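# Lift a wine glass from its rack and stand it upright

## Task

Remove a single wine glass from the rack and set it standing upright on the table, away from every other object. It fails if any glass is thrown, released from higher than about a finger's width, or tips over while no hand holds it; a bump as hard as a fall from a thumb's length may also fail it. The second glass must remain in its curl, hanging straight.

## Robot and tools

Robot: two arms, left_arm (carrying a left hand) and right_arm (carrying a right hand, the mirror image). Each hand has four fingers and a thumb driven by six motors. The left base sits near y +0.234 m and the right near y -0.345 m, both at x about 0, facing +x over the table. A camera stand is behind the arms.

Frames: the scene frame has its origin at table height midway between the nominal bases, +z up, +x out over the table, and +y toward left_arm. Hand poses, positions and orientations in results, and wrist camera poses, are in each arm's own base frame. Fixed cameras and the table use the scene frame. Printed positions may be off by a few cm.

Hand point: a point fixed to the palm, 0.15 m out from the wrist mount and 0.05 m in front of the palm. Its +z runs along the straight fingers, +y out of the palm, +x across the palm away from the thumb on the right hand (toward the thumb on the left hand). Straight fingertips reach 0.06-0.07 m past it along +z, lying 0.06 m behind it along -y. A bracket on the little-finger side of the wrist can strike things. Thumb turned in front of the palm lets the hand wrap objects 0.035-0.065 m thick, or a handle down to about 0.025 m.

Row layout (used by execute_actions and move): one flat list of 28 numbers, each in [-1, 1], covering both arms even if one is idle. Order: left dx, dy, dz, rx, ry, rz; left little, ring, middle, index, thumb_bend, thumb_turn; left force_limit, speed; then the same 14 for the right arm. dx..rz are an offset (not a pose) from that arm's current Hand target at the start of the action, along that arm's base axes; rx, ry, rz form one rotation vector, turning about the Hand target position. Scale: 1.0 = 0.6 m or 180 degrees. Sending six zeros re-requests the current Hand target. Orientation commands are clipped to within 40 degrees of the measured one.

Hand numbers are absolute targets: fingers +1 straight/open, -1 curled; thumb_bend +1 straight, -1 fully bent; thumb_turn +1 beside the palm, -1 opposite the fingers. force_limit maps -1..+1 to about 0..10 N at the fingertip (15 N for thumb motors); speed rises from near zero at -1 to full at +0.48 and above. Use speed -0.94 or lower for a gentle close. No value means 'unchanged': to keep a hand as is, resend its last executed eight numbers; before any were sent, use its hand_measured six plus hand_force_limit and hand_speed. To grip harder, raise force_limit and send a target more closed than hand_measured; to loosen, send one more open.

Tools:
- execute_actions(actions, cameras): actions is a list of actions; each action is up to 15 rows, one per 1/30 s step; a short one repeats its last row. Every row counts from the action's start pose. Images return only for an empty actions list or when cameras names them (["all"] for all).
- move(target, speed, blend, blocking, cameras): target is one 28-number row or up to 15 rows; every row's offsets count from the same Hand targets at the call's start. speed in m/s, 0.002 to 4.3, default 0.25 (turns up to twice that in rad/s), one value or one per row. blend in m rounds corners; 0 stops at each row. All paths end together, last at least 0.5 s and are cut at 10 s. Moves ignore obstacles and the other arm; avoid paths near an arm's own base. blocking=false returns early while the move continues.
- wait(seconds 0-10, cameras): lets time pass while arms hold.
- stop(cameras): brakes a running move.
- zoom_image(camera, region [x0,y0,x1,y1] in pixels, at most 504 square) on the newest image of cam_head_left, cam_head_right, cam_high, cam_low, cam_left_wrist or cam_right_wrist (all 672x504).
- show_instructions(): shows the reference pages.
- finished_scene(scene=1): ends the scene permanently; the glass must stay upright without help.

Results: end_effector_position (m) and end_effector_quat_wxyz in base frame; Hand target is the last commanded pose after clipping, which the next offsets start from. The hand often rests 1-5 cm short, usually low, with no contact; a further command, even zeros, pushes toward it again, or send the gap as an offset. Gripper lines list six values in motor order: hand_measured (position on target scale), hand_stopped_by (moving, target, force, stalled, fault), hand_load_n (fingertip load, positive pushing open; near 0 after a lost grip). Joint velocities may say within noise. Joint torques include gravity and are noisy. A move adds a move: line (done, off_target, moving, held, fault) plus limits (paced = pose clipped, held = steps withheld).

Cautions: lower the glass to touch before opening the hand; never drop it or let go while it moves; approach slowly, since faster motion hits harder. Keep the other glass undisturbed, nothing off the table, and keep the two hands from touching. Long holds at full stretch or pushing against unreachable poses heat motors; at 100 °C an arm drops for 30-60 s.

Each tool is called in YAML: its name, and indented under it one key for each argument.

Reference images:

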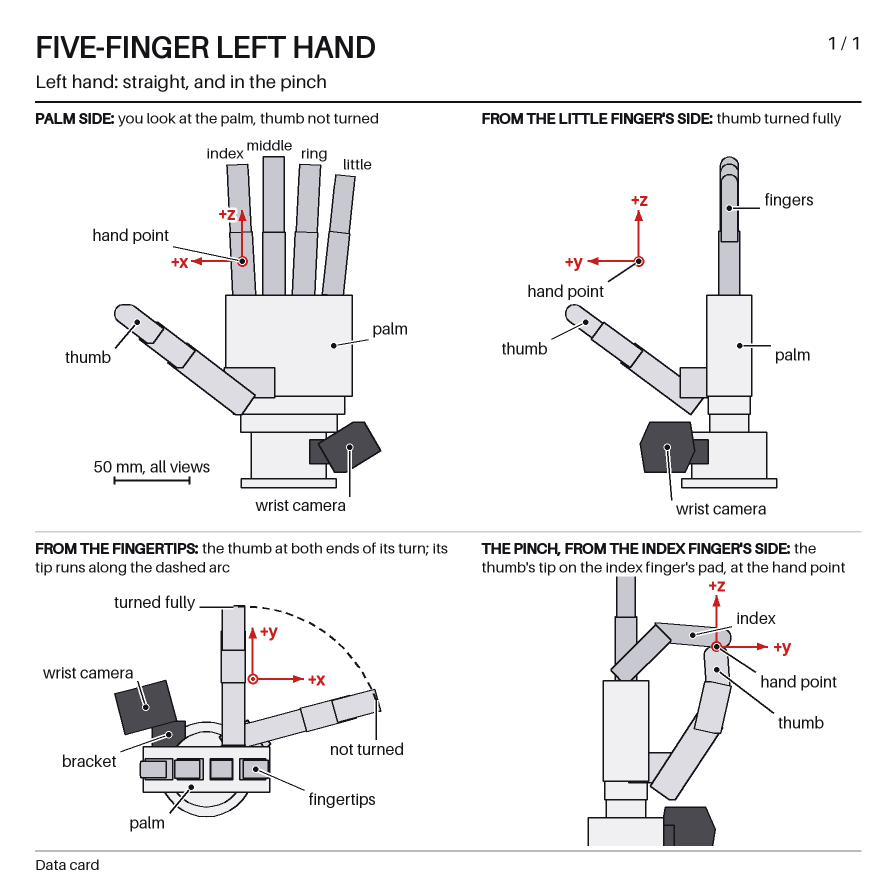

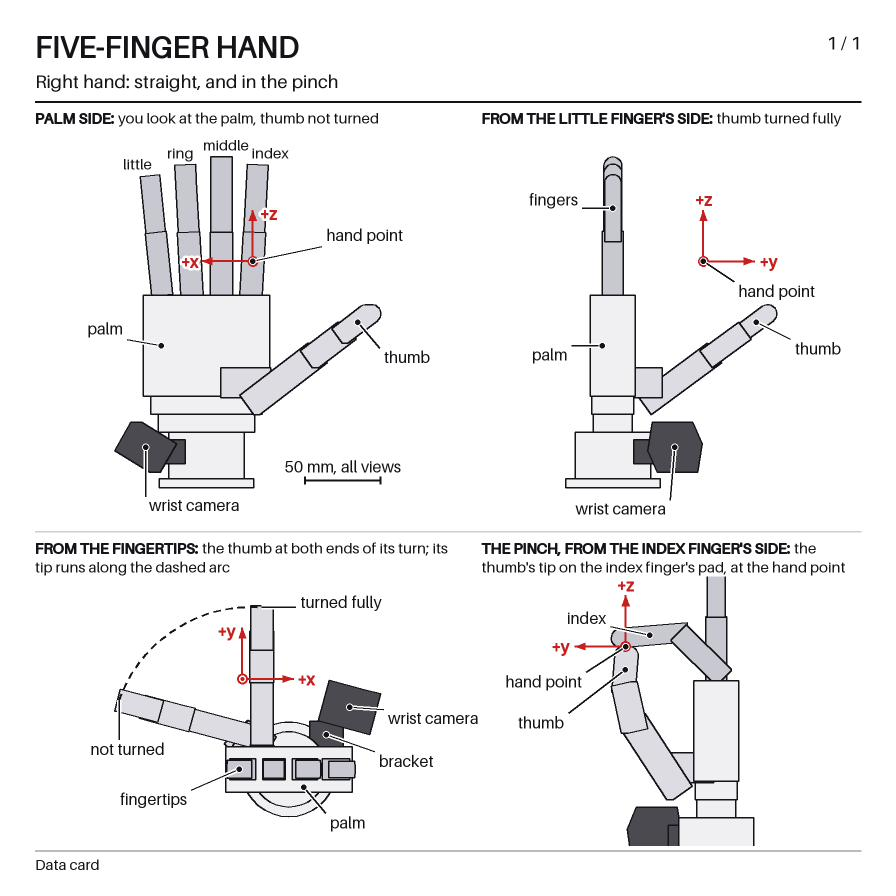

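## Session

execute_actions:
  actions: []

Scene clock: 0.00 s.
left_arm: end_effector_position=(+0.1433, -0.0850, +0.2349) hand_measured=(+1.000, +1.000, +1.000, +1.000, +1.000, +1.000) hand_load_n=(+0.0, +0.0, +0.0, +0.0, +0.0, +0.0) hand_stopped_by=(target, target, target, target, target, target) hand_force_limit=0.00 hand_speed=-0.80 end_effector_quat_wxyz=(+0.085, -0.574, +0.813, -0.055) | right_arm: end_effector_position=(+0.2732, -0.2223, +0.2826) hand_measured=(+1.000, +1.000, +1.000, +1.000, +1.000, +1.000) hand_load_n=(+0.0, +0.0, +0.0, +0.0, -0.5, +0.0) hand_stopped_by=(target, target, target, target, target, target) hand_force_limit=0.00 hand_speed=-0.80 end_effector_quat_wxyz=(-0.042, +0.975, -0.214, +0.029)
Joint positions: left_arm=[-0.427 0.771 0.951 -1.569 -0.091 -0.077] | right_arm=[-0.556 1.3 1.413 -1.658 -0.099 -1.694]
Joint velocities: within noise
Joint torques (N m): no reading
Motor temperatures (°C): left_arm=[29 28 27 30 26 25] | right_arm=[31 26 26 30 26 28]
Heat: left arm: hottest wrist pitch 30 °C; right arm: hottest waist 31 °C.
Hand target: left_arm +0.1490, -0.0860, +0.2418; +0.094, -0.572, +0.813, -0.064 | right_arm +0.2799, -0.2252, +0.2922; -0.039, +0.975, -0.215, +0.045

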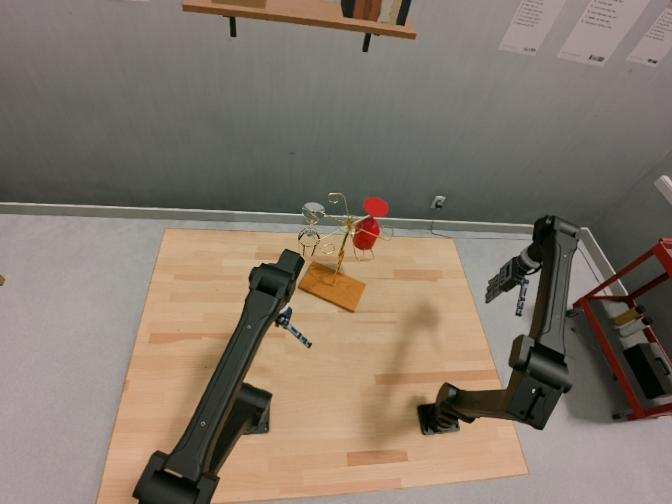

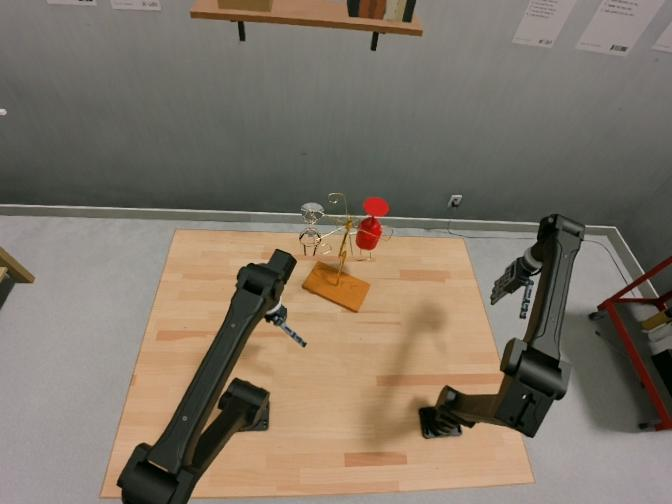

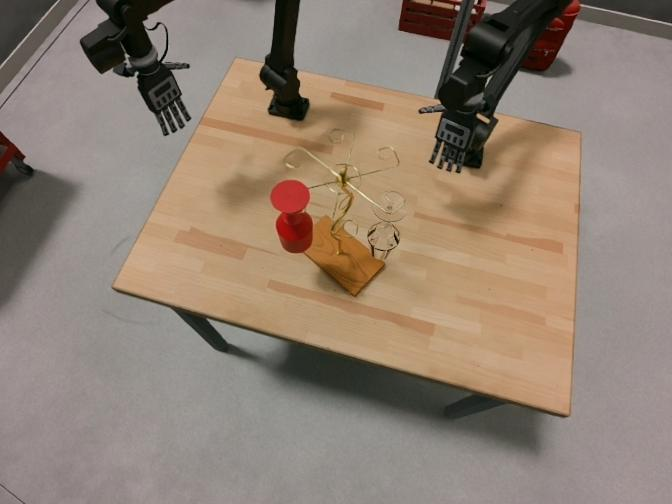

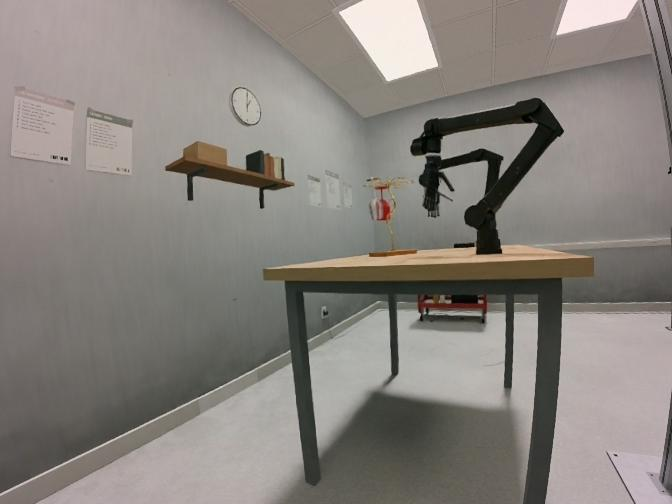

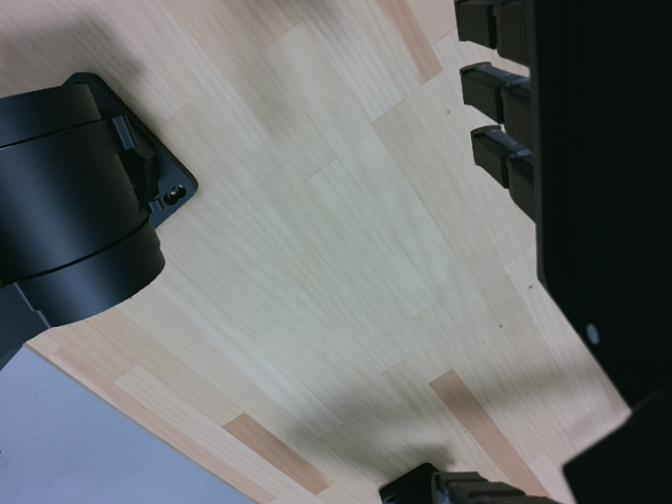

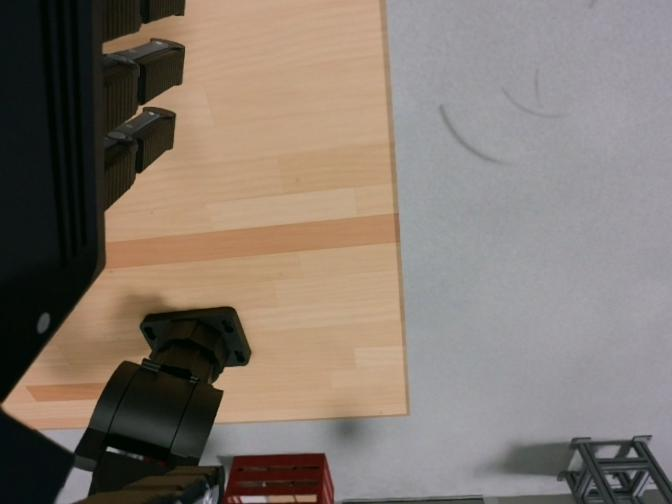

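zoom_image:
  camera: "cam_high"
  region: [240, 110, 440, 310]

zoom_image:
  camera: "cam_low"
  region: [340, 160, 460, 260]

zoom_image:
  camera: "cam_head_right"
  region: [280, 180, 410, 320]

zoom_image:
  camera: "cam_head_left"
  region: [280, 180, 410, 320]

Scaled by 2.520 from the camera's 672x504 image, which has a finer 960x720 frame.

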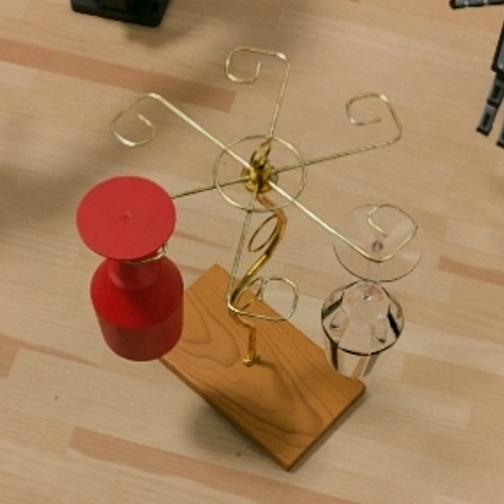

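Scaled by 4.200 from the camera's 672x504 image, which has a finer 960x720 frame.

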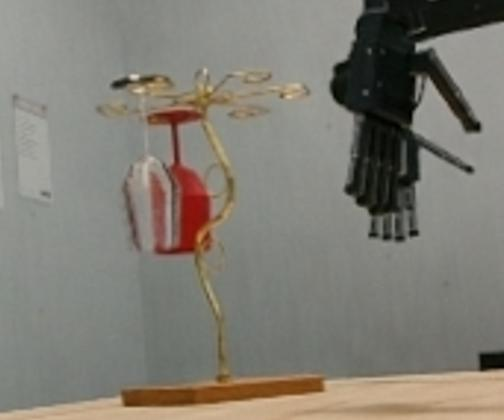

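Scaled by 3.600 from the camera's 672x504 image, which has a finer 960x720 frame.

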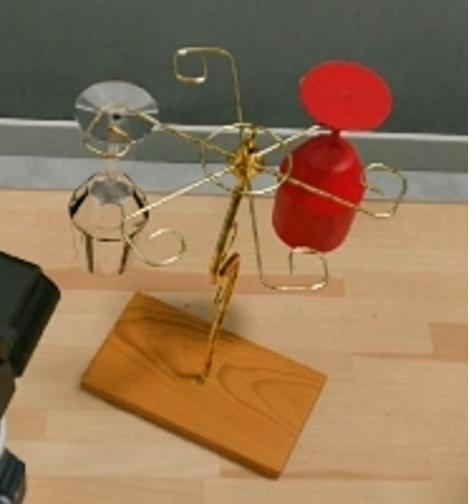

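Scaled by 3.600 from the camera's 672x504 image, which has a finer 960x720 frame.

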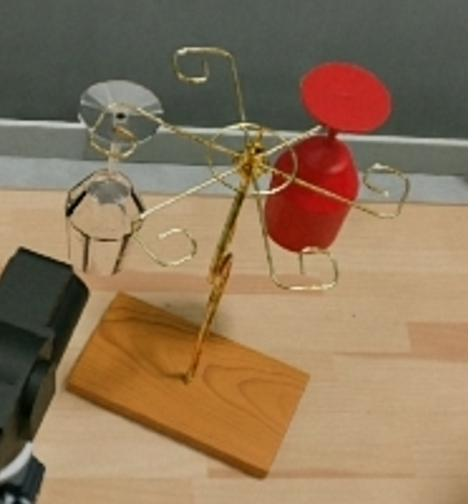

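zoom_image:
  camera: "cam_high"
  region: [265, 120, 345, 200]

zoom_image:
  camera: "cam_high"
  region: [345, 130, 425, 270]

zoom_image:
  camera: "cam_high"
  region: [260, 170, 330, 270]

zoom_image:
  camera: "cam_head_right"
  region: [290, 190, 340, 260]

zoom_image:
  camera: "cam_head_right"
  region: [350, 190, 400, 260]

zoom_image:
  camera: "cam_low"
  region: [360, 165, 420, 225]

Scaled by 6.300 from the camera's 672x504 image, which has a finer 960x720 frame.

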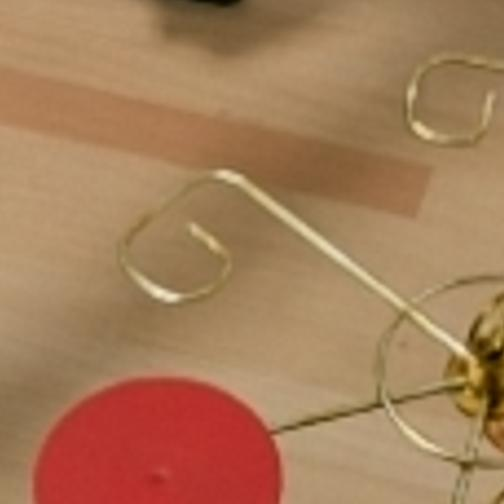

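Scaled by 3.600 from the camera's 672x504 image, which has a finer 960x720 frame.

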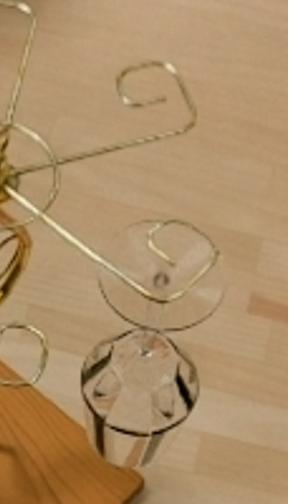

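Scaled by 5.040 from the camera's 672x504 image, which has a finer 960x720 frame.

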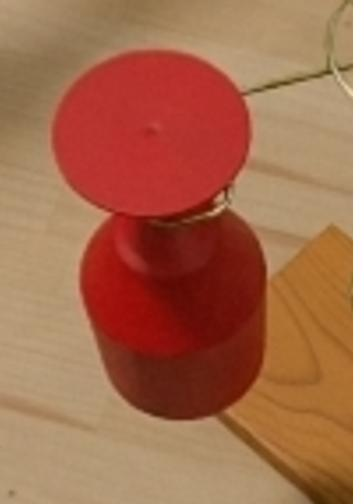

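Scaled by 7.200 from the camera's 672x504 image, which has a finer 960x720 frame.

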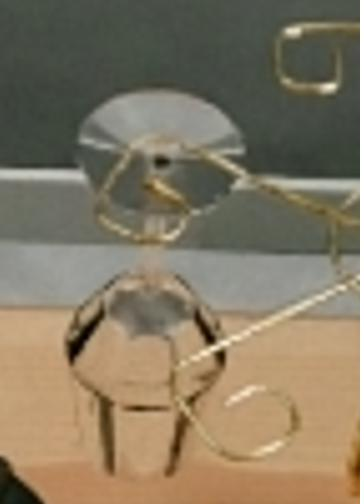

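Scaled by 7.200 from the camera's 672x504 image, which has a finer 960x720 frame.

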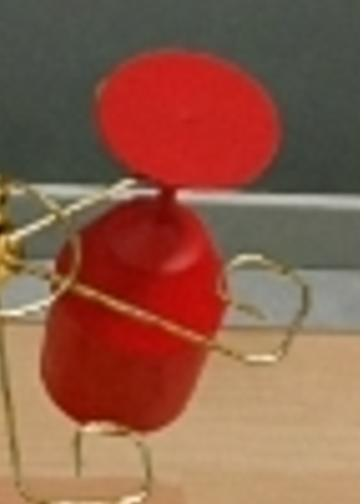

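Scaled by 8.400 from the camera's 672x504 image, which has a finer 960x720 frame.

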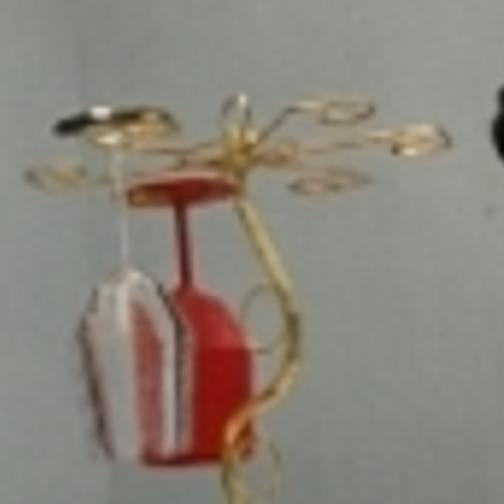

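zoom_image:
  camera: "cam_low"
  region: [362, 188, 402, 228]

zoom_image:
  camera: "cam_high"
  region: [360, 185, 420, 265]

zoom_image:
  camera: "cam_head_left"
  region: [290, 195, 330, 265]

Scaled by 12.600 from the camera's 672x504 image, which has a finer 960x720 frame.

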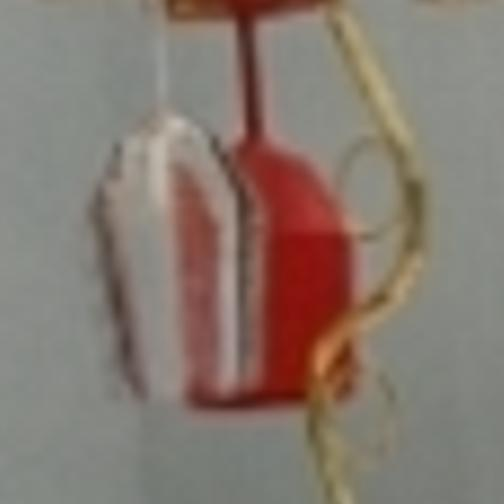

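Scaled by 6.300 from the camera's 672x504 image, which has a finer 960x720 frame.

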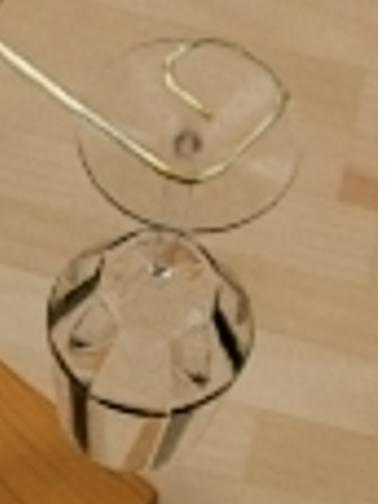

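Scaled by 7.200 from the camera's 672x504 image, which has a finer 960x720 frame.

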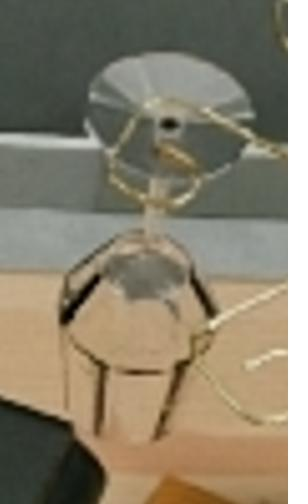

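move:
  target: [0.231,-0.009,0.014,-0.529,-0.167,0.307,1,1,1,1,1,-1,0,0.3, 0,0,0,0,0,0,1,1,1,1,1,1,0,-0.8]
  speed: 0.3
  cameras: ["all"]

Scene clock: 309.30 s.
left_arm: end_effector_position=(+0.2893, -0.0877, +0.2540) hand_measured=(+1.000, +1.000, +1.000, +1.000, +1.000, -1.000) hand_load_n=(+0.0, +0.0, +0.0, +0.0, +0.0, -0.5) hand_stopped_by=(target, target, target, target, target, target) hand_force_limit=0.00 hand_speed=0.30 end_effector_quat_wxyz=(+0.132, +0.694, -0.145, +0.693) | right_arm: end_effector_position=(+0.2732, -0.2223, +0.2826) hand_measured=(+1.000, +1.000, +1.000, +1.000, +1.000, +1.000) hand_load_n=(+0.0, +0.0, +0.0, +0.0, +0.0, +0.0) hand_stopped_by=(target, target, target, target, target, target) hand_force_limit=0.00 hand_speed=-0.80 end_effector_quat_wxyz=(-0.042, +0.975, -0.214, +0.029)
Joint positions: left_arm=[0.316 0.42 0.098 0.315 0.711 -1.548] | right_arm=[-0.556 1.3 1.413 -1.658 -0.099 -1.694]
Joint torques (N m): left_arm=[-0.38 3.37 8.77 2.17 -0.15 -0.14] | right_arm=[-0.03 -10.23 11.32 0.43 -0.21 0.03]
Motor temperatures (°C): left_arm=[28 28 36 29 25 24] | right_arm=[30 27 44 29 26 27]
Heat: left arm: hottest elbow 36 °C; right arm: hottest elbow 44 °C.
Hand target: left_arm +0.2877, -0.0914, +0.2504; +0.143, +0.693, -0.144, +0.692 | right_arm +0.2799, -0.2252, +0.2922; -0.039, +0.975, -0.215, +0.045
Off the commanded pose: left_arm 0.006 m, 1 deg | right_arm 0.012 m, 2 deg.
move: off_target (right_arm)
camera_calibration:
cam_left_wrist: T_world_to_cam=[[0.385927, 0.876872, 0.28663, -0.104633], [-0.567605, -0.0192319, 0.823076, -0.0478476], [0.727245, -0.48034, 0.490295, -0.262159], [0, 0, 0, 1]] pos_world=[0.203876, -0.0350962, 0.197908]

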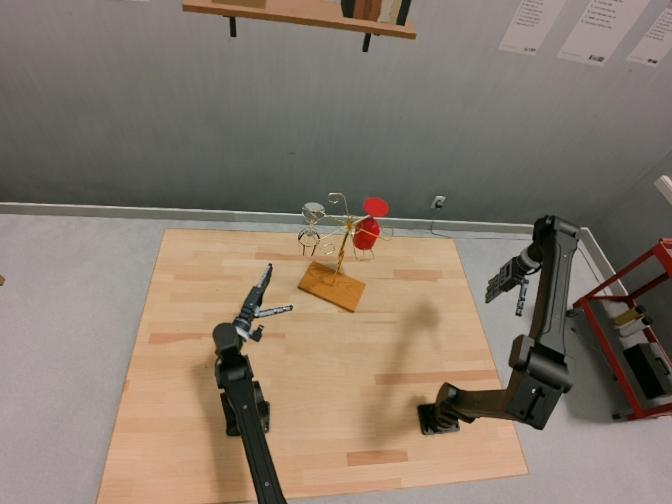

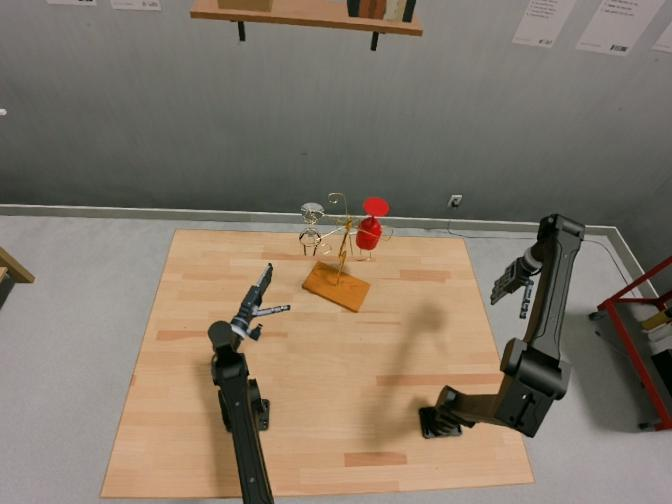

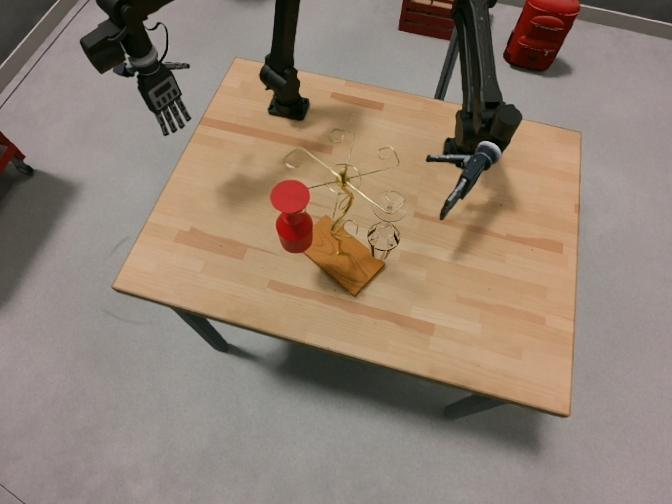

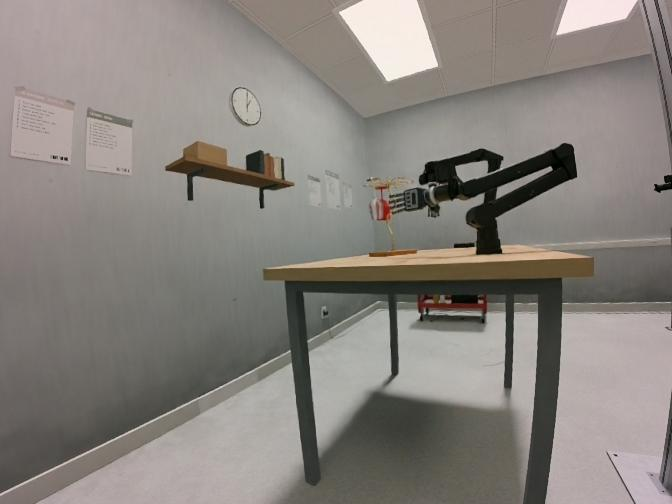

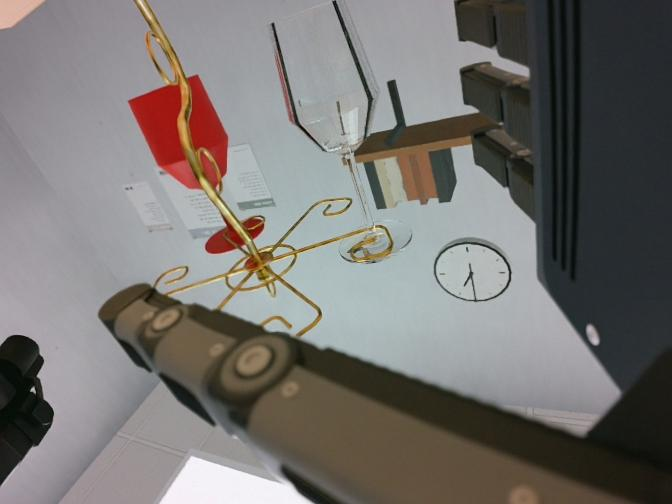

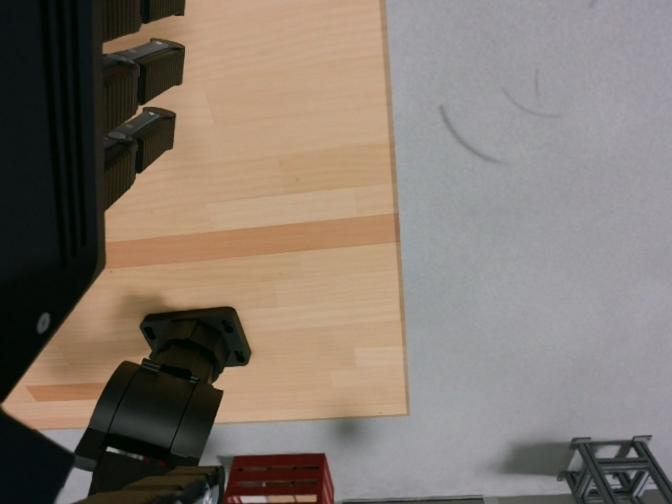

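zoom_image:
  camera: "cam_left_wrist"
  region: [230, 0, 450, 280]

Scaled by 1.800 from the camera's 672x504 image, which has a finer 960x720 frame.

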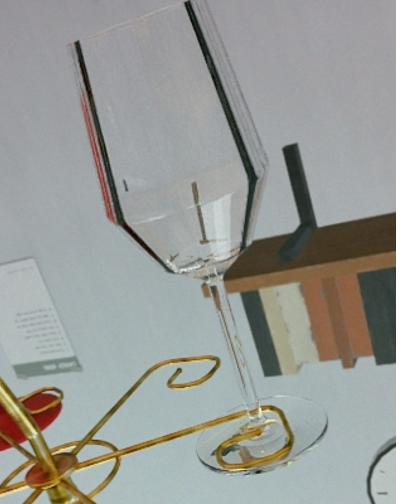

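move:
  target: [0.0927,-0.0943,-0.0133,0,0,0,1,1,1,1,1,-1,0,0.3, 0,0,0,0,0,0,1,1,1,1,1,1,0,-0.8]
  speed: 0.2
  cameras: ["cam_left_wrist","cam_high","cam_head_left"]

zoom_image:
  camera: "cam_left_wrist"
  region: [168, 0, 672, 504]

zoom_image:
  camera: "cam_high"
  region: [330, 130, 530, 280]

Scene clock: 343.53 s.
left_arm: end_effector_position=(+0.3330, -0.1437, +0.2096) hand_measured=(+1.000, +1.000, +1.000, +1.000, +1.000, -1.000) hand_load_n=(+0.0, +0.0, +0.0, +0.0, +0.0, -0.5) hand_stopped_by=(target, target, target, target, target, target) hand_force_limit=0.00 hand_speed=0.30 end_effector_quat_wxyz=(+0.137, +0.719, -0.143, +0.667) | right_arm: end_effector_position=(+0.2732, -0.2223, +0.2826) hand_measured=(+1.000, +1.000, +1.000, +1.000, +1.000, +1.000) hand_load_n=(+0.0, +0.0, -0.5, +0.0, +0.0, +0.0) hand_stopped_by=(target, target, target, target, target, target) hand_force_limit=0.00 hand_speed=-0.80 end_effector_quat_wxyz=(-0.042, +0.975, -0.214, +0.029)
Joint positions: left_arm=[-0.068 0.852 0.098 0.675 0.329 -1.551] | right_arm=[-0.556 1.3 1.413 -1.658 -0.099 -1.694]
Joint torques (N m): left_arm=[-0.32 -0.03 12.53 2.35 -0.17 -0.16] | right_arm=[0.09 -10.17 11.32 0.44 -0.22 0.03]
Heat: left arm: hottest elbow 36 °C; right arm: hottest elbow 44 °C.
Hand target: left_arm +0.3432, -0.1480, +0.2424; +0.143, +0.693, -0.144, +0.692 | right_arm +0.2799, -0.2252, +0.2922; -0.039, +0.975, -0.215, +0.045
Off the commanded pose: left_arm 0.035 m, 4 deg | right_arm 0.012 m, 2 deg.
move: off_target (left_arm, right_arm)
camera_calibration:
cam_left_wrist: T_world_to_cam=[[0.407754, 0.874748, 0.261824, -0.0620683], [-0.50642, -0.0219485, 0.862007, -0.0166254], [0.759786, -0.48408, 0.434041, -0.298546], [0, 0, 0, 1]] pos_world=[0.243721, -0.0905911, 0.160163]
Images, in order (width x height): cam_head_left 672x504, cam_high 672x504, cam_left_wrist 672x504.

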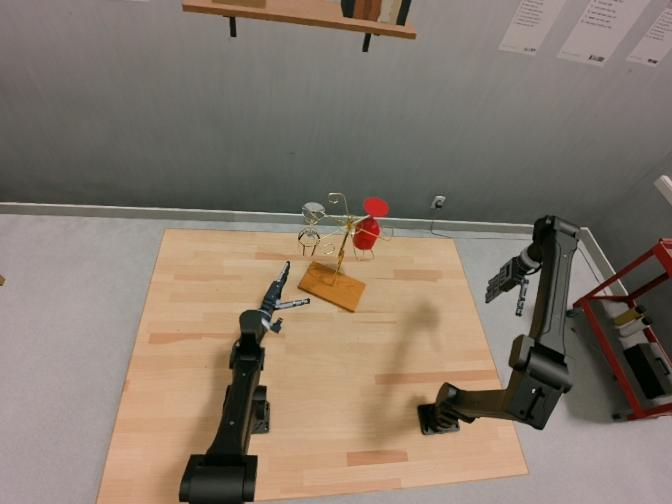

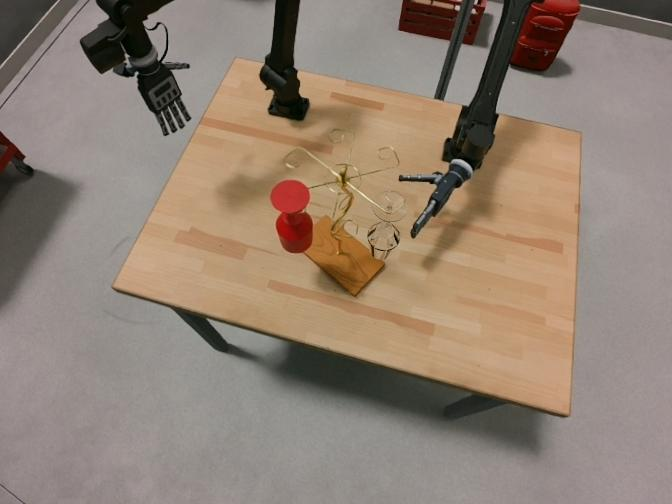

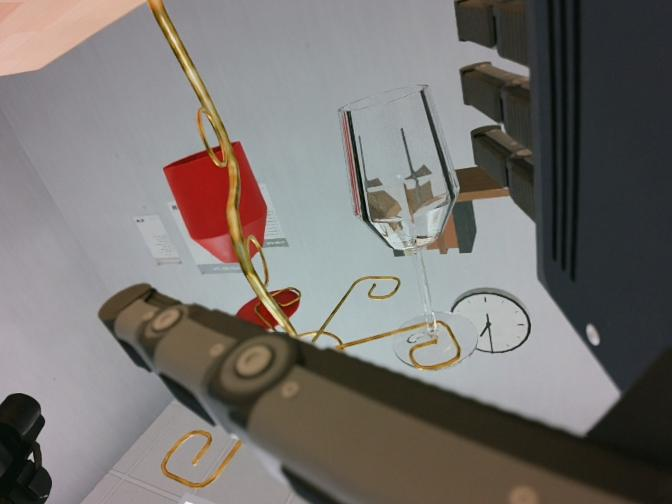

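Scaled by 1.000.

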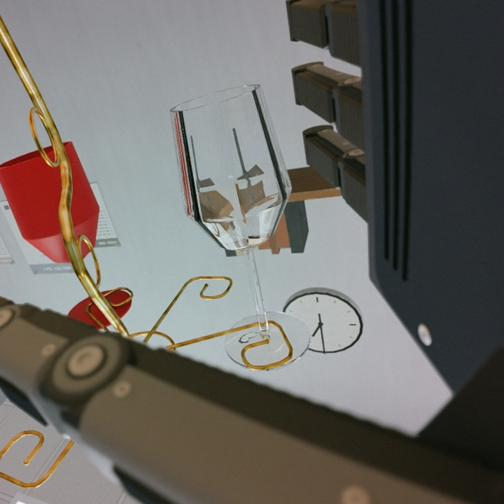

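Scaled by 2.520 from the camera's 672x504 image, which has a finer 960x720 frame.

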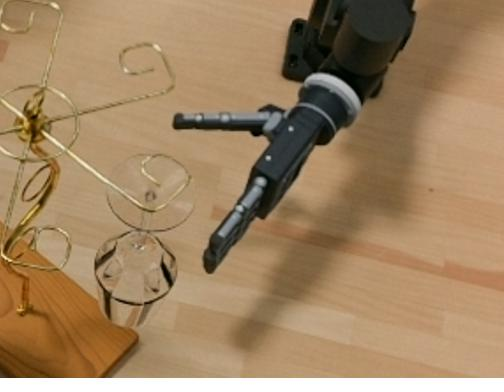

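move:
  target: [0.0702,-0.0035,0.0127,0,0,0,1,1,1,1,1,-1,0,0.3, 0,0,0,0,0,0,1,1,1,1,1,1,0,-0.8]
  speed: 0.12
  cameras: ["cam_left_wrist"]

Scene clock: 380.37 s.
left_arm: end_effector_position=(+0.3752, -0.1466, +0.2245) hand_measured=(+1.000, +1.000, +1.000, +1.000, +1.000, -1.000) hand_load_n=(+0.0, +0.0, +0.0, +0.0, +0.0, +0.0) hand_stopped_by=(target, target, target, target, target, target) hand_force_limit=0.00 hand_speed=0.30 end_effector_quat_wxyz=(+0.136, +0.714, -0.143, +0.672) | right_arm: end_effector_position=(+0.2732, -0.2223, +0.2826) hand_measured=(+1.000, +1.000, +1.000, +1.000, +1.000, +1.000) hand_load_n=(+0.0, +0.0, +0.0, +0.0, -0.5, +0.0) hand_stopped_by=(target, target, target, target, target, target) hand_force_limit=0.00 hand_speed=-0.80 end_effector_quat_wxyz=(-0.042, +0.975, -0.214, +0.029)
Joint positions: left_arm=[-0.068 1.028 0.207 0.758 0.329 -1.551] | right_arm=[-0.556 1.3 1.413 -1.658 -0.099 -1.694]
Joint torques (N m): left_arm=[-0.03 -0.5 11.58 2.44 0.07 -0.14] | right_arm=[-0.09 -10.29 11.32 0.42 -0.21 0.03]
Heat: left arm: hottest elbow 37 °C; right arm: hottest elbow 44 °C.
Hand target: left_arm +0.3854, -0.1501, +0.2501; +0.143, +0.693, -0.144, +0.692 | right_arm +0.2799, -0.2252, +0.2922; -0.039, +0.975, -0.215, +0.045
Off the commanded pose: left_arm 0.028 m, 3 deg | right_arm 0.012 m, 2 deg.
move: off_target (left_arm, right_arm)
camera_calibration:
cam_left_wrist: T_world_to_cam=[[0.403863, 0.875008, 0.266937, -0.0802608], [-0.519178, -0.0210237, 0.854407, -0.00147226], [0.753225, -0.483652, 0.445794, -0.338652], [0, 0, 0, 1]] pos_world=[0.286732, -0.0935918, 0.173652]
Images, in order (width x height): cam_left_wrist 672x504.

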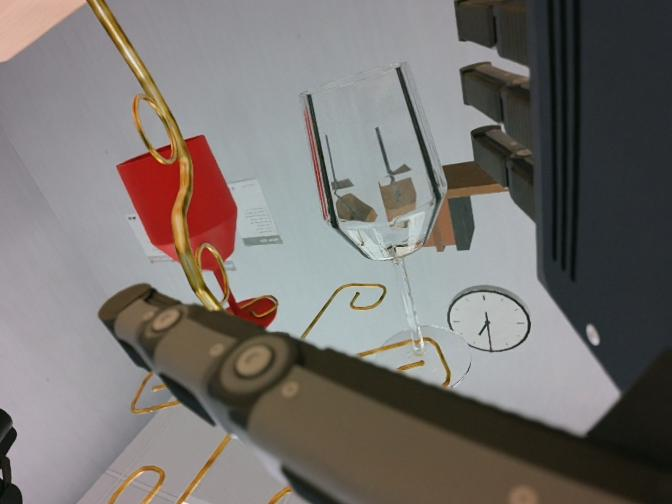

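move:
  target: [0.051,-0.024,0.0367,-0.0067,-0.0153,0,1,1,1,1,1,-1,0,0.3, 0,0,0,0,0,0,1,1,1,1,1,1,0,-0.8]
  speed: 0.1
  cameras: ["cam_left_wrist","cam_high"]

zoom_image:
  camera: "cam_high"
  region: [330, 130, 530, 280]

Scene clock: 396.70 s.
left_arm: end_effector_position=(+0.4068, -0.1572, +0.2481) hand_measured=(+1.000, +1.000, +1.000, +1.000, +1.000, -1.000) hand_load_n=(+0.0, +0.0, +0.0, +0.0, +0.0, -0.5) hand_stopped_by=(target, target, target, target, target, target) hand_force_limit=0.00 hand_speed=0.30 end_effector_quat_wxyz=(+0.137, +0.695, -0.140, +0.692) | right_arm: end_effector_position=(+0.2732, -0.2223, +0.2826) hand_measured=(+1.000, +1.000, +1.000, +1.000, +1.000, +1.000) hand_load_n=(+0.0, +0.0, +0.0, +0.0, +0.0, +0.0) hand_stopped_by=(target, target, target, target, target, target) hand_force_limit=0.00 hand_speed=-0.80 end_effector_quat_wxyz=(-0.042, +0.975, -0.214, +0.029)
Joint positions: left_arm=[-0.106 1.128 0.294 0.829 0.288 -1.567] | right_arm=[-0.556 1.3 1.413 -1.658 -0.099 -1.694]
Joint torques (N m): left_arm=[-0.44 -1.67 11.52 2.62 -0.19 -0.18] | right_arm=[-0.09 -10.23 11.33 0.44 -0.21 0.03]
Heat: left arm: hottest elbow 38 °C; right arm: hottest elbow 44 °C.
Hand target: left_arm +0.4160, -0.1645, +0.2719; +0.147, +0.674, -0.140, +0.710 | right_arm +0.2799, -0.2252, +0.2922; -0.039, +0.975, -0.215, +0.045
Off the commanded pose: left_arm 0.027 m, 3 deg | right_arm 0.012 m, 2 deg.
move: off_target (left_arm, right_arm)
camera_calibration:
cam_left_wrist: T_world_to_cam=[[0.38607, 0.88144, 0.272054, -0.0830738], [-0.563123, -0.00839688, 0.82633, 0.021444], [0.730645, -0.472222, 0.493117, -0.378876], [0, 0, 0, 1]] pos_world=[0.320971, -0.105509, 0.191711]
Images, in order (width x height): cam_high 672x504, cam_left_wrist 672x504.

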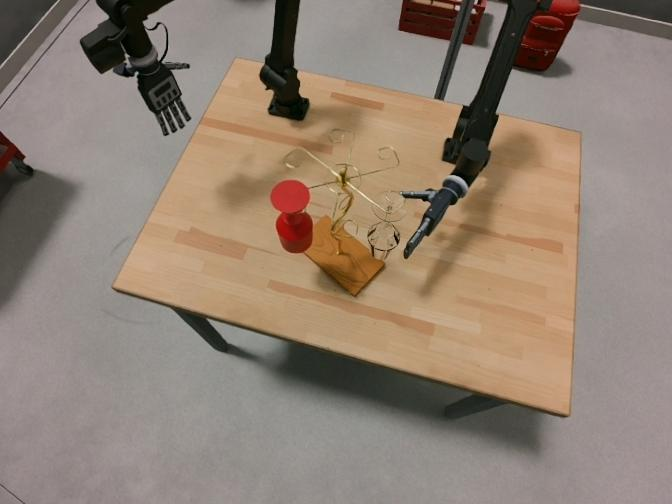

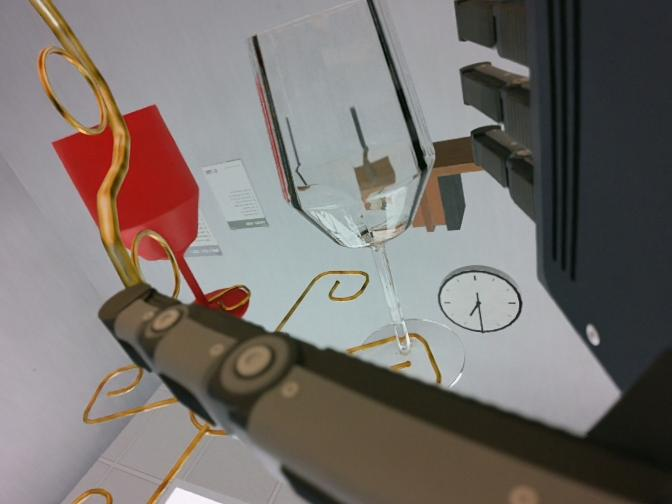

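Scaled by 2.520 from the camera's 672x504 image, which has a finer 960x720 frame.

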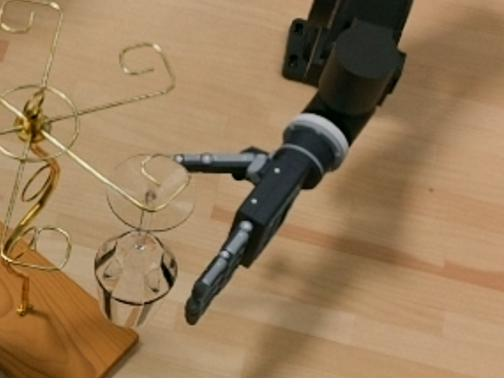

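move:
  target: [0.0683,-0.0275,0.002,0,0,0,1,1,1,1,1,-1,0,0.3, 0,0,0,0,0,0,1,1,1,1,1,1,0,-0.8]
  speed: 0.08
  cameras: ["cam_left_wrist","cam_high"]

zoom_image:
  camera: "cam_high"
  region: [350, 150, 490, 270]

Scene clock: 409.47 s.
left_arm: end_effector_position=(+0.4464, -0.1738, +0.2501) hand_measured=(+1.000, +1.000, +1.000, +1.000, +1.000, -1.000) hand_load_n=(+0.0, +0.0, +0.0, -0.5, +0.0, -0.5) hand_stopped_by=(target, target, target, target, target, target) hand_force_limit=0.00 hand_speed=0.30 end_effector_quat_wxyz=(+0.140, +0.694, -0.143, +0.691) | right_arm: end_effector_position=(+0.2732, -0.2223, +0.2826) hand_measured=(+1.000, +1.000, +1.000, +1.000, +1.000, +1.000) hand_load_n=(+0.0, +0.0, +0.0, +0.0, +0.0, +0.0) hand_stopped_by=(target, target, target, target, target, target) hand_force_limit=0.00 hand_speed=-0.80 end_effector_quat_wxyz=(-0.042, +0.975, -0.214, +0.029)
Joint positions: left_arm=[-0.142 1.265 0.399 0.861 0.26 -1.567] | right_arm=[-0.556 1.3 1.413 -1.658 -0.099 -1.694]
Joint torques (N m): left_arm=[-0.67 -3.25 11.43 2.47 -0.18 -0.12] | right_arm=[-0.03 -10.23 11.32 0.44 -0.21 0.04]
Heat: left arm: hottest elbow 38 °C; right arm: hottest elbow 44 °C.
Hand target: left_arm +0.4570, -0.1809, +0.2733; +0.147, +0.674, -0.140, +0.710 | right_arm +0.2799, -0.2252, +0.2922; -0.039, +0.975, -0.215, +0.045
Off the commanded pose: left_arm 0.026 m, 3 deg | right_arm 0.012 m, 2 deg.
move: off_target (left_arm, right_arm)
camera_calibration:
cam_left_wrist: T_world_to_cam=[[0.394027, 0.877904, 0.272078, -0.088473], [-0.563027, -0.00342353, 0.826431, 0.0426504], [0.726459, -0.478824, 0.492935, -0.41585], [0, 0, 0, 1]] pos_world=[0.360972, -0.121302, 0.193811]
Images, in order (width x height): cam_high 672x504, cam_left_wrist 672x504.

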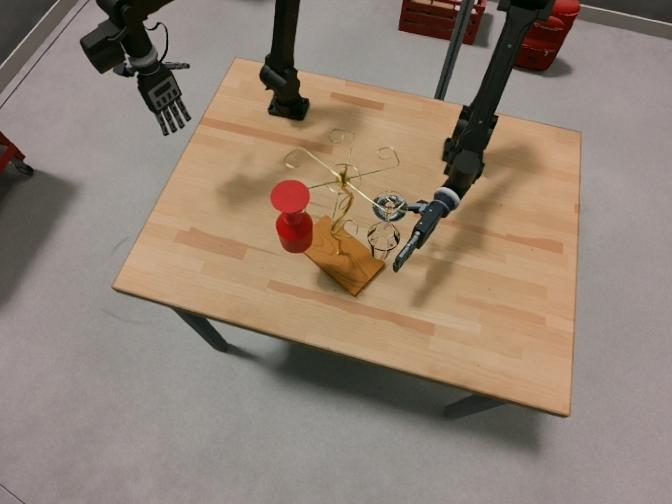

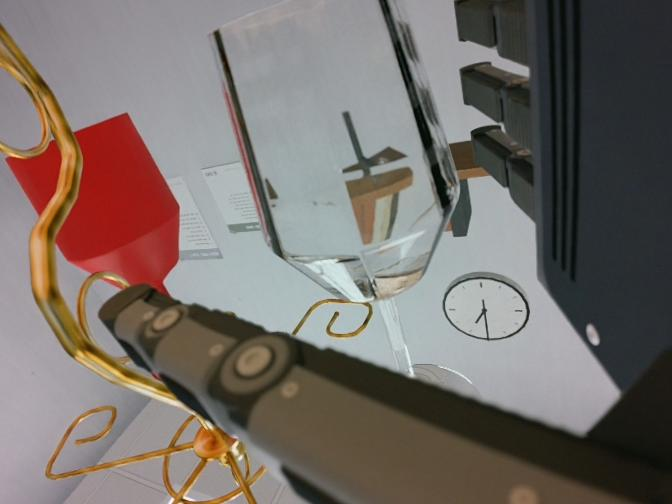

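Scaled by 3.600 from the camera's 672x504 image, which has a finer 960x720 frame.

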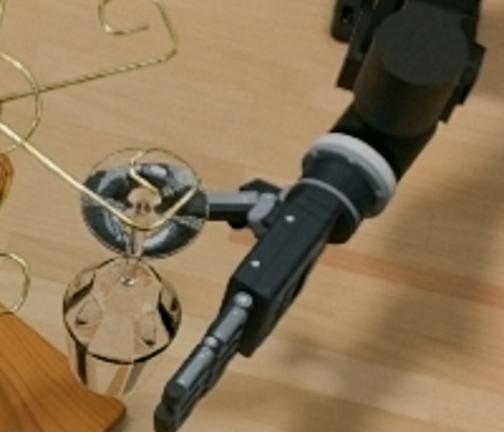

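move:
  target: [0.0525,-0.0305,0,0,0,0,1,1,1,1,1,-1,0,0.3, 0,0,0,0,0,0,1,1,1,1,1,1,0,-0.8]
  speed: 0.06
  cameras: ["cam_left_wrist","cam_high","cam_low"]

zoom_image:
  camera: "cam_high"
  region: [350, 150, 490, 290]

zoom_image:
  camera: "cam_low"
  region: [350, 150, 470, 250]

Scene clock: 424.27 s.
left_arm: end_effector_position=(+0.4775, -0.1912, +0.2514) hand_measured=(+1.000, +1.000, +1.000, +1.000, +1.000, -1.000) hand_load_n=(+0.0, +0.0, +0.0, +0.0, +0.0, -0.5) hand_stopped_by=(target, target, target, target, target, target) hand_force_limit=0.00 hand_speed=0.30 end_effector_quat_wxyz=(+0.140, +0.694, -0.143, +0.692) | right_arm: end_effector_position=(+0.2732, -0.2223, +0.2826) hand_measured=(+1.000, +1.000, +1.000, +1.000, +1.000, +1.000) hand_load_n=(+0.0, +0.0, +0.0, +0.0, +0.0, +0.0) hand_stopped_by=(target, target, target, target, target, target) hand_force_limit=0.00 hand_speed=-0.80 end_effector_quat_wxyz=(-0.042, +0.975, -0.214, +0.029)
Joint positions: left_arm=[-0.181 1.359 0.485 0.87 0.222 -1.567] | right_arm=[-0.556 1.3 1.413 -1.658 -0.099 -1.694]
Joint torques (N m): left_arm=[-0.91 -4.19 11.36 2.39 -0.19 -0.12] | right_arm=[0.03 -10.23 11.3 0.44 -0.21 0.03]
Heat: left arm: hottest elbow 39 °C; right arm: hottest elbow 45 °C.
Hand target: left_arm +0.4884, -0.1992, +0.2732; +0.147, +0.674, -0.140, +0.710 | right_arm +0.2799, -0.2252, +0.2922; -0.039, +0.975, -0.215, +0.045
Off the commanded pose: left_arm 0.026 m, 3 deg | right_arm 0.012 m, 2 deg.
move: off_target (left_arm, right_arm)
camera_calibration:
cam_left_wrist: T_world_to_cam=[[0.394217, 0.877669, 0.27256, -0.085992], [-0.563991, -0.00312032, 0.825775, 0.0597974], [0.725608, -0.479256, 0.493768, -0.447278], [0, 0, 0, 1]] pos_world=[0.392173, -0.138702, 0.19491]
Images, in order (width x height): cam_high 672x504, cam_low 672x504, cam_left_wrist 672x504.

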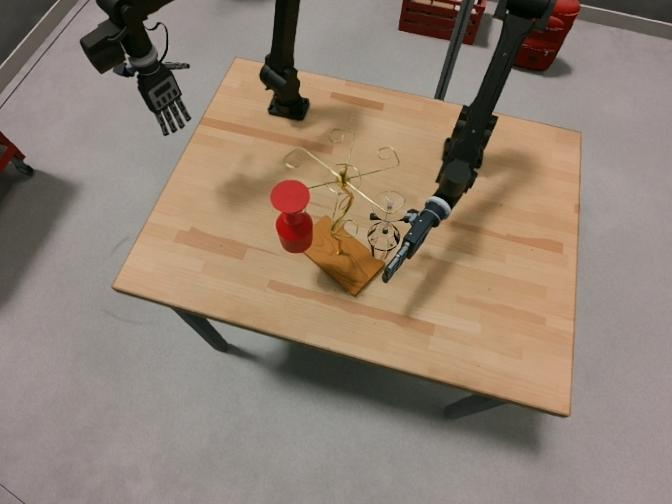

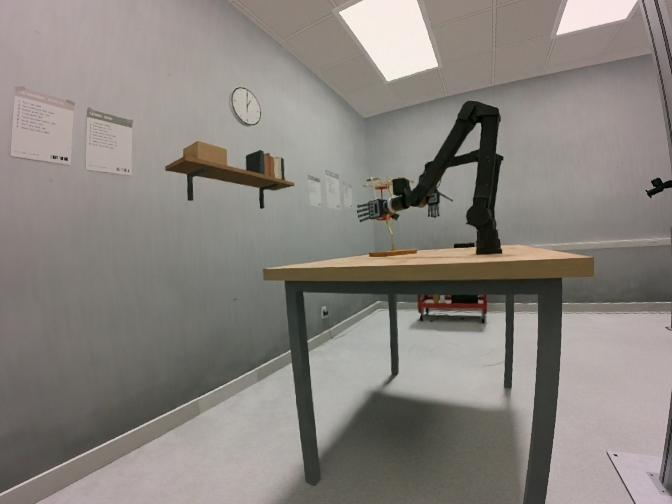

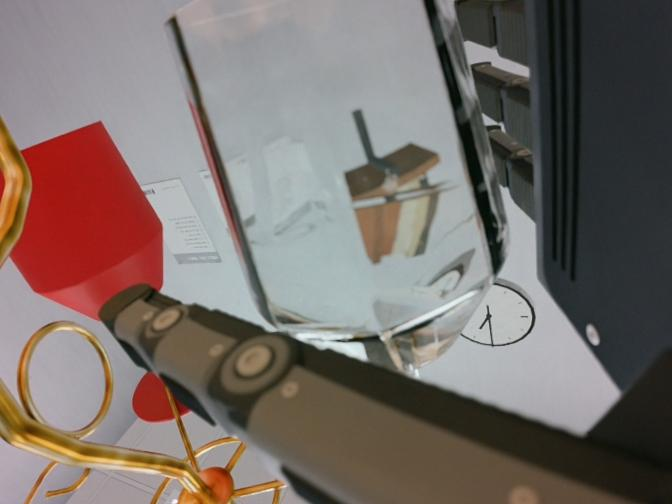

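Scaled by 3.600 from the camera's 672x504 image, which has a finer 960x720 frame.

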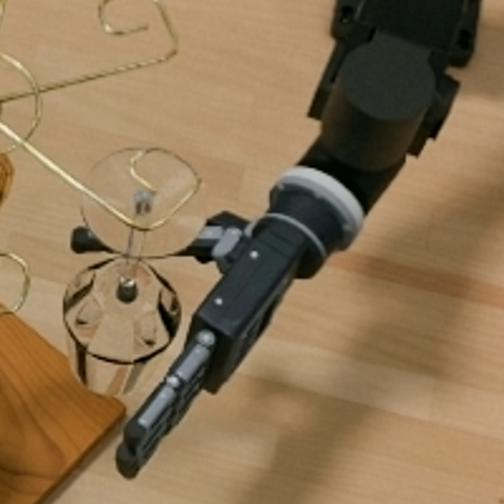

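Scaled by 4.200 from the camera's 672x504 image, which has a finer 960x720 frame.

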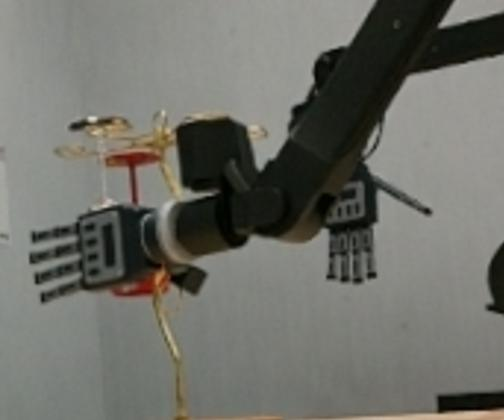

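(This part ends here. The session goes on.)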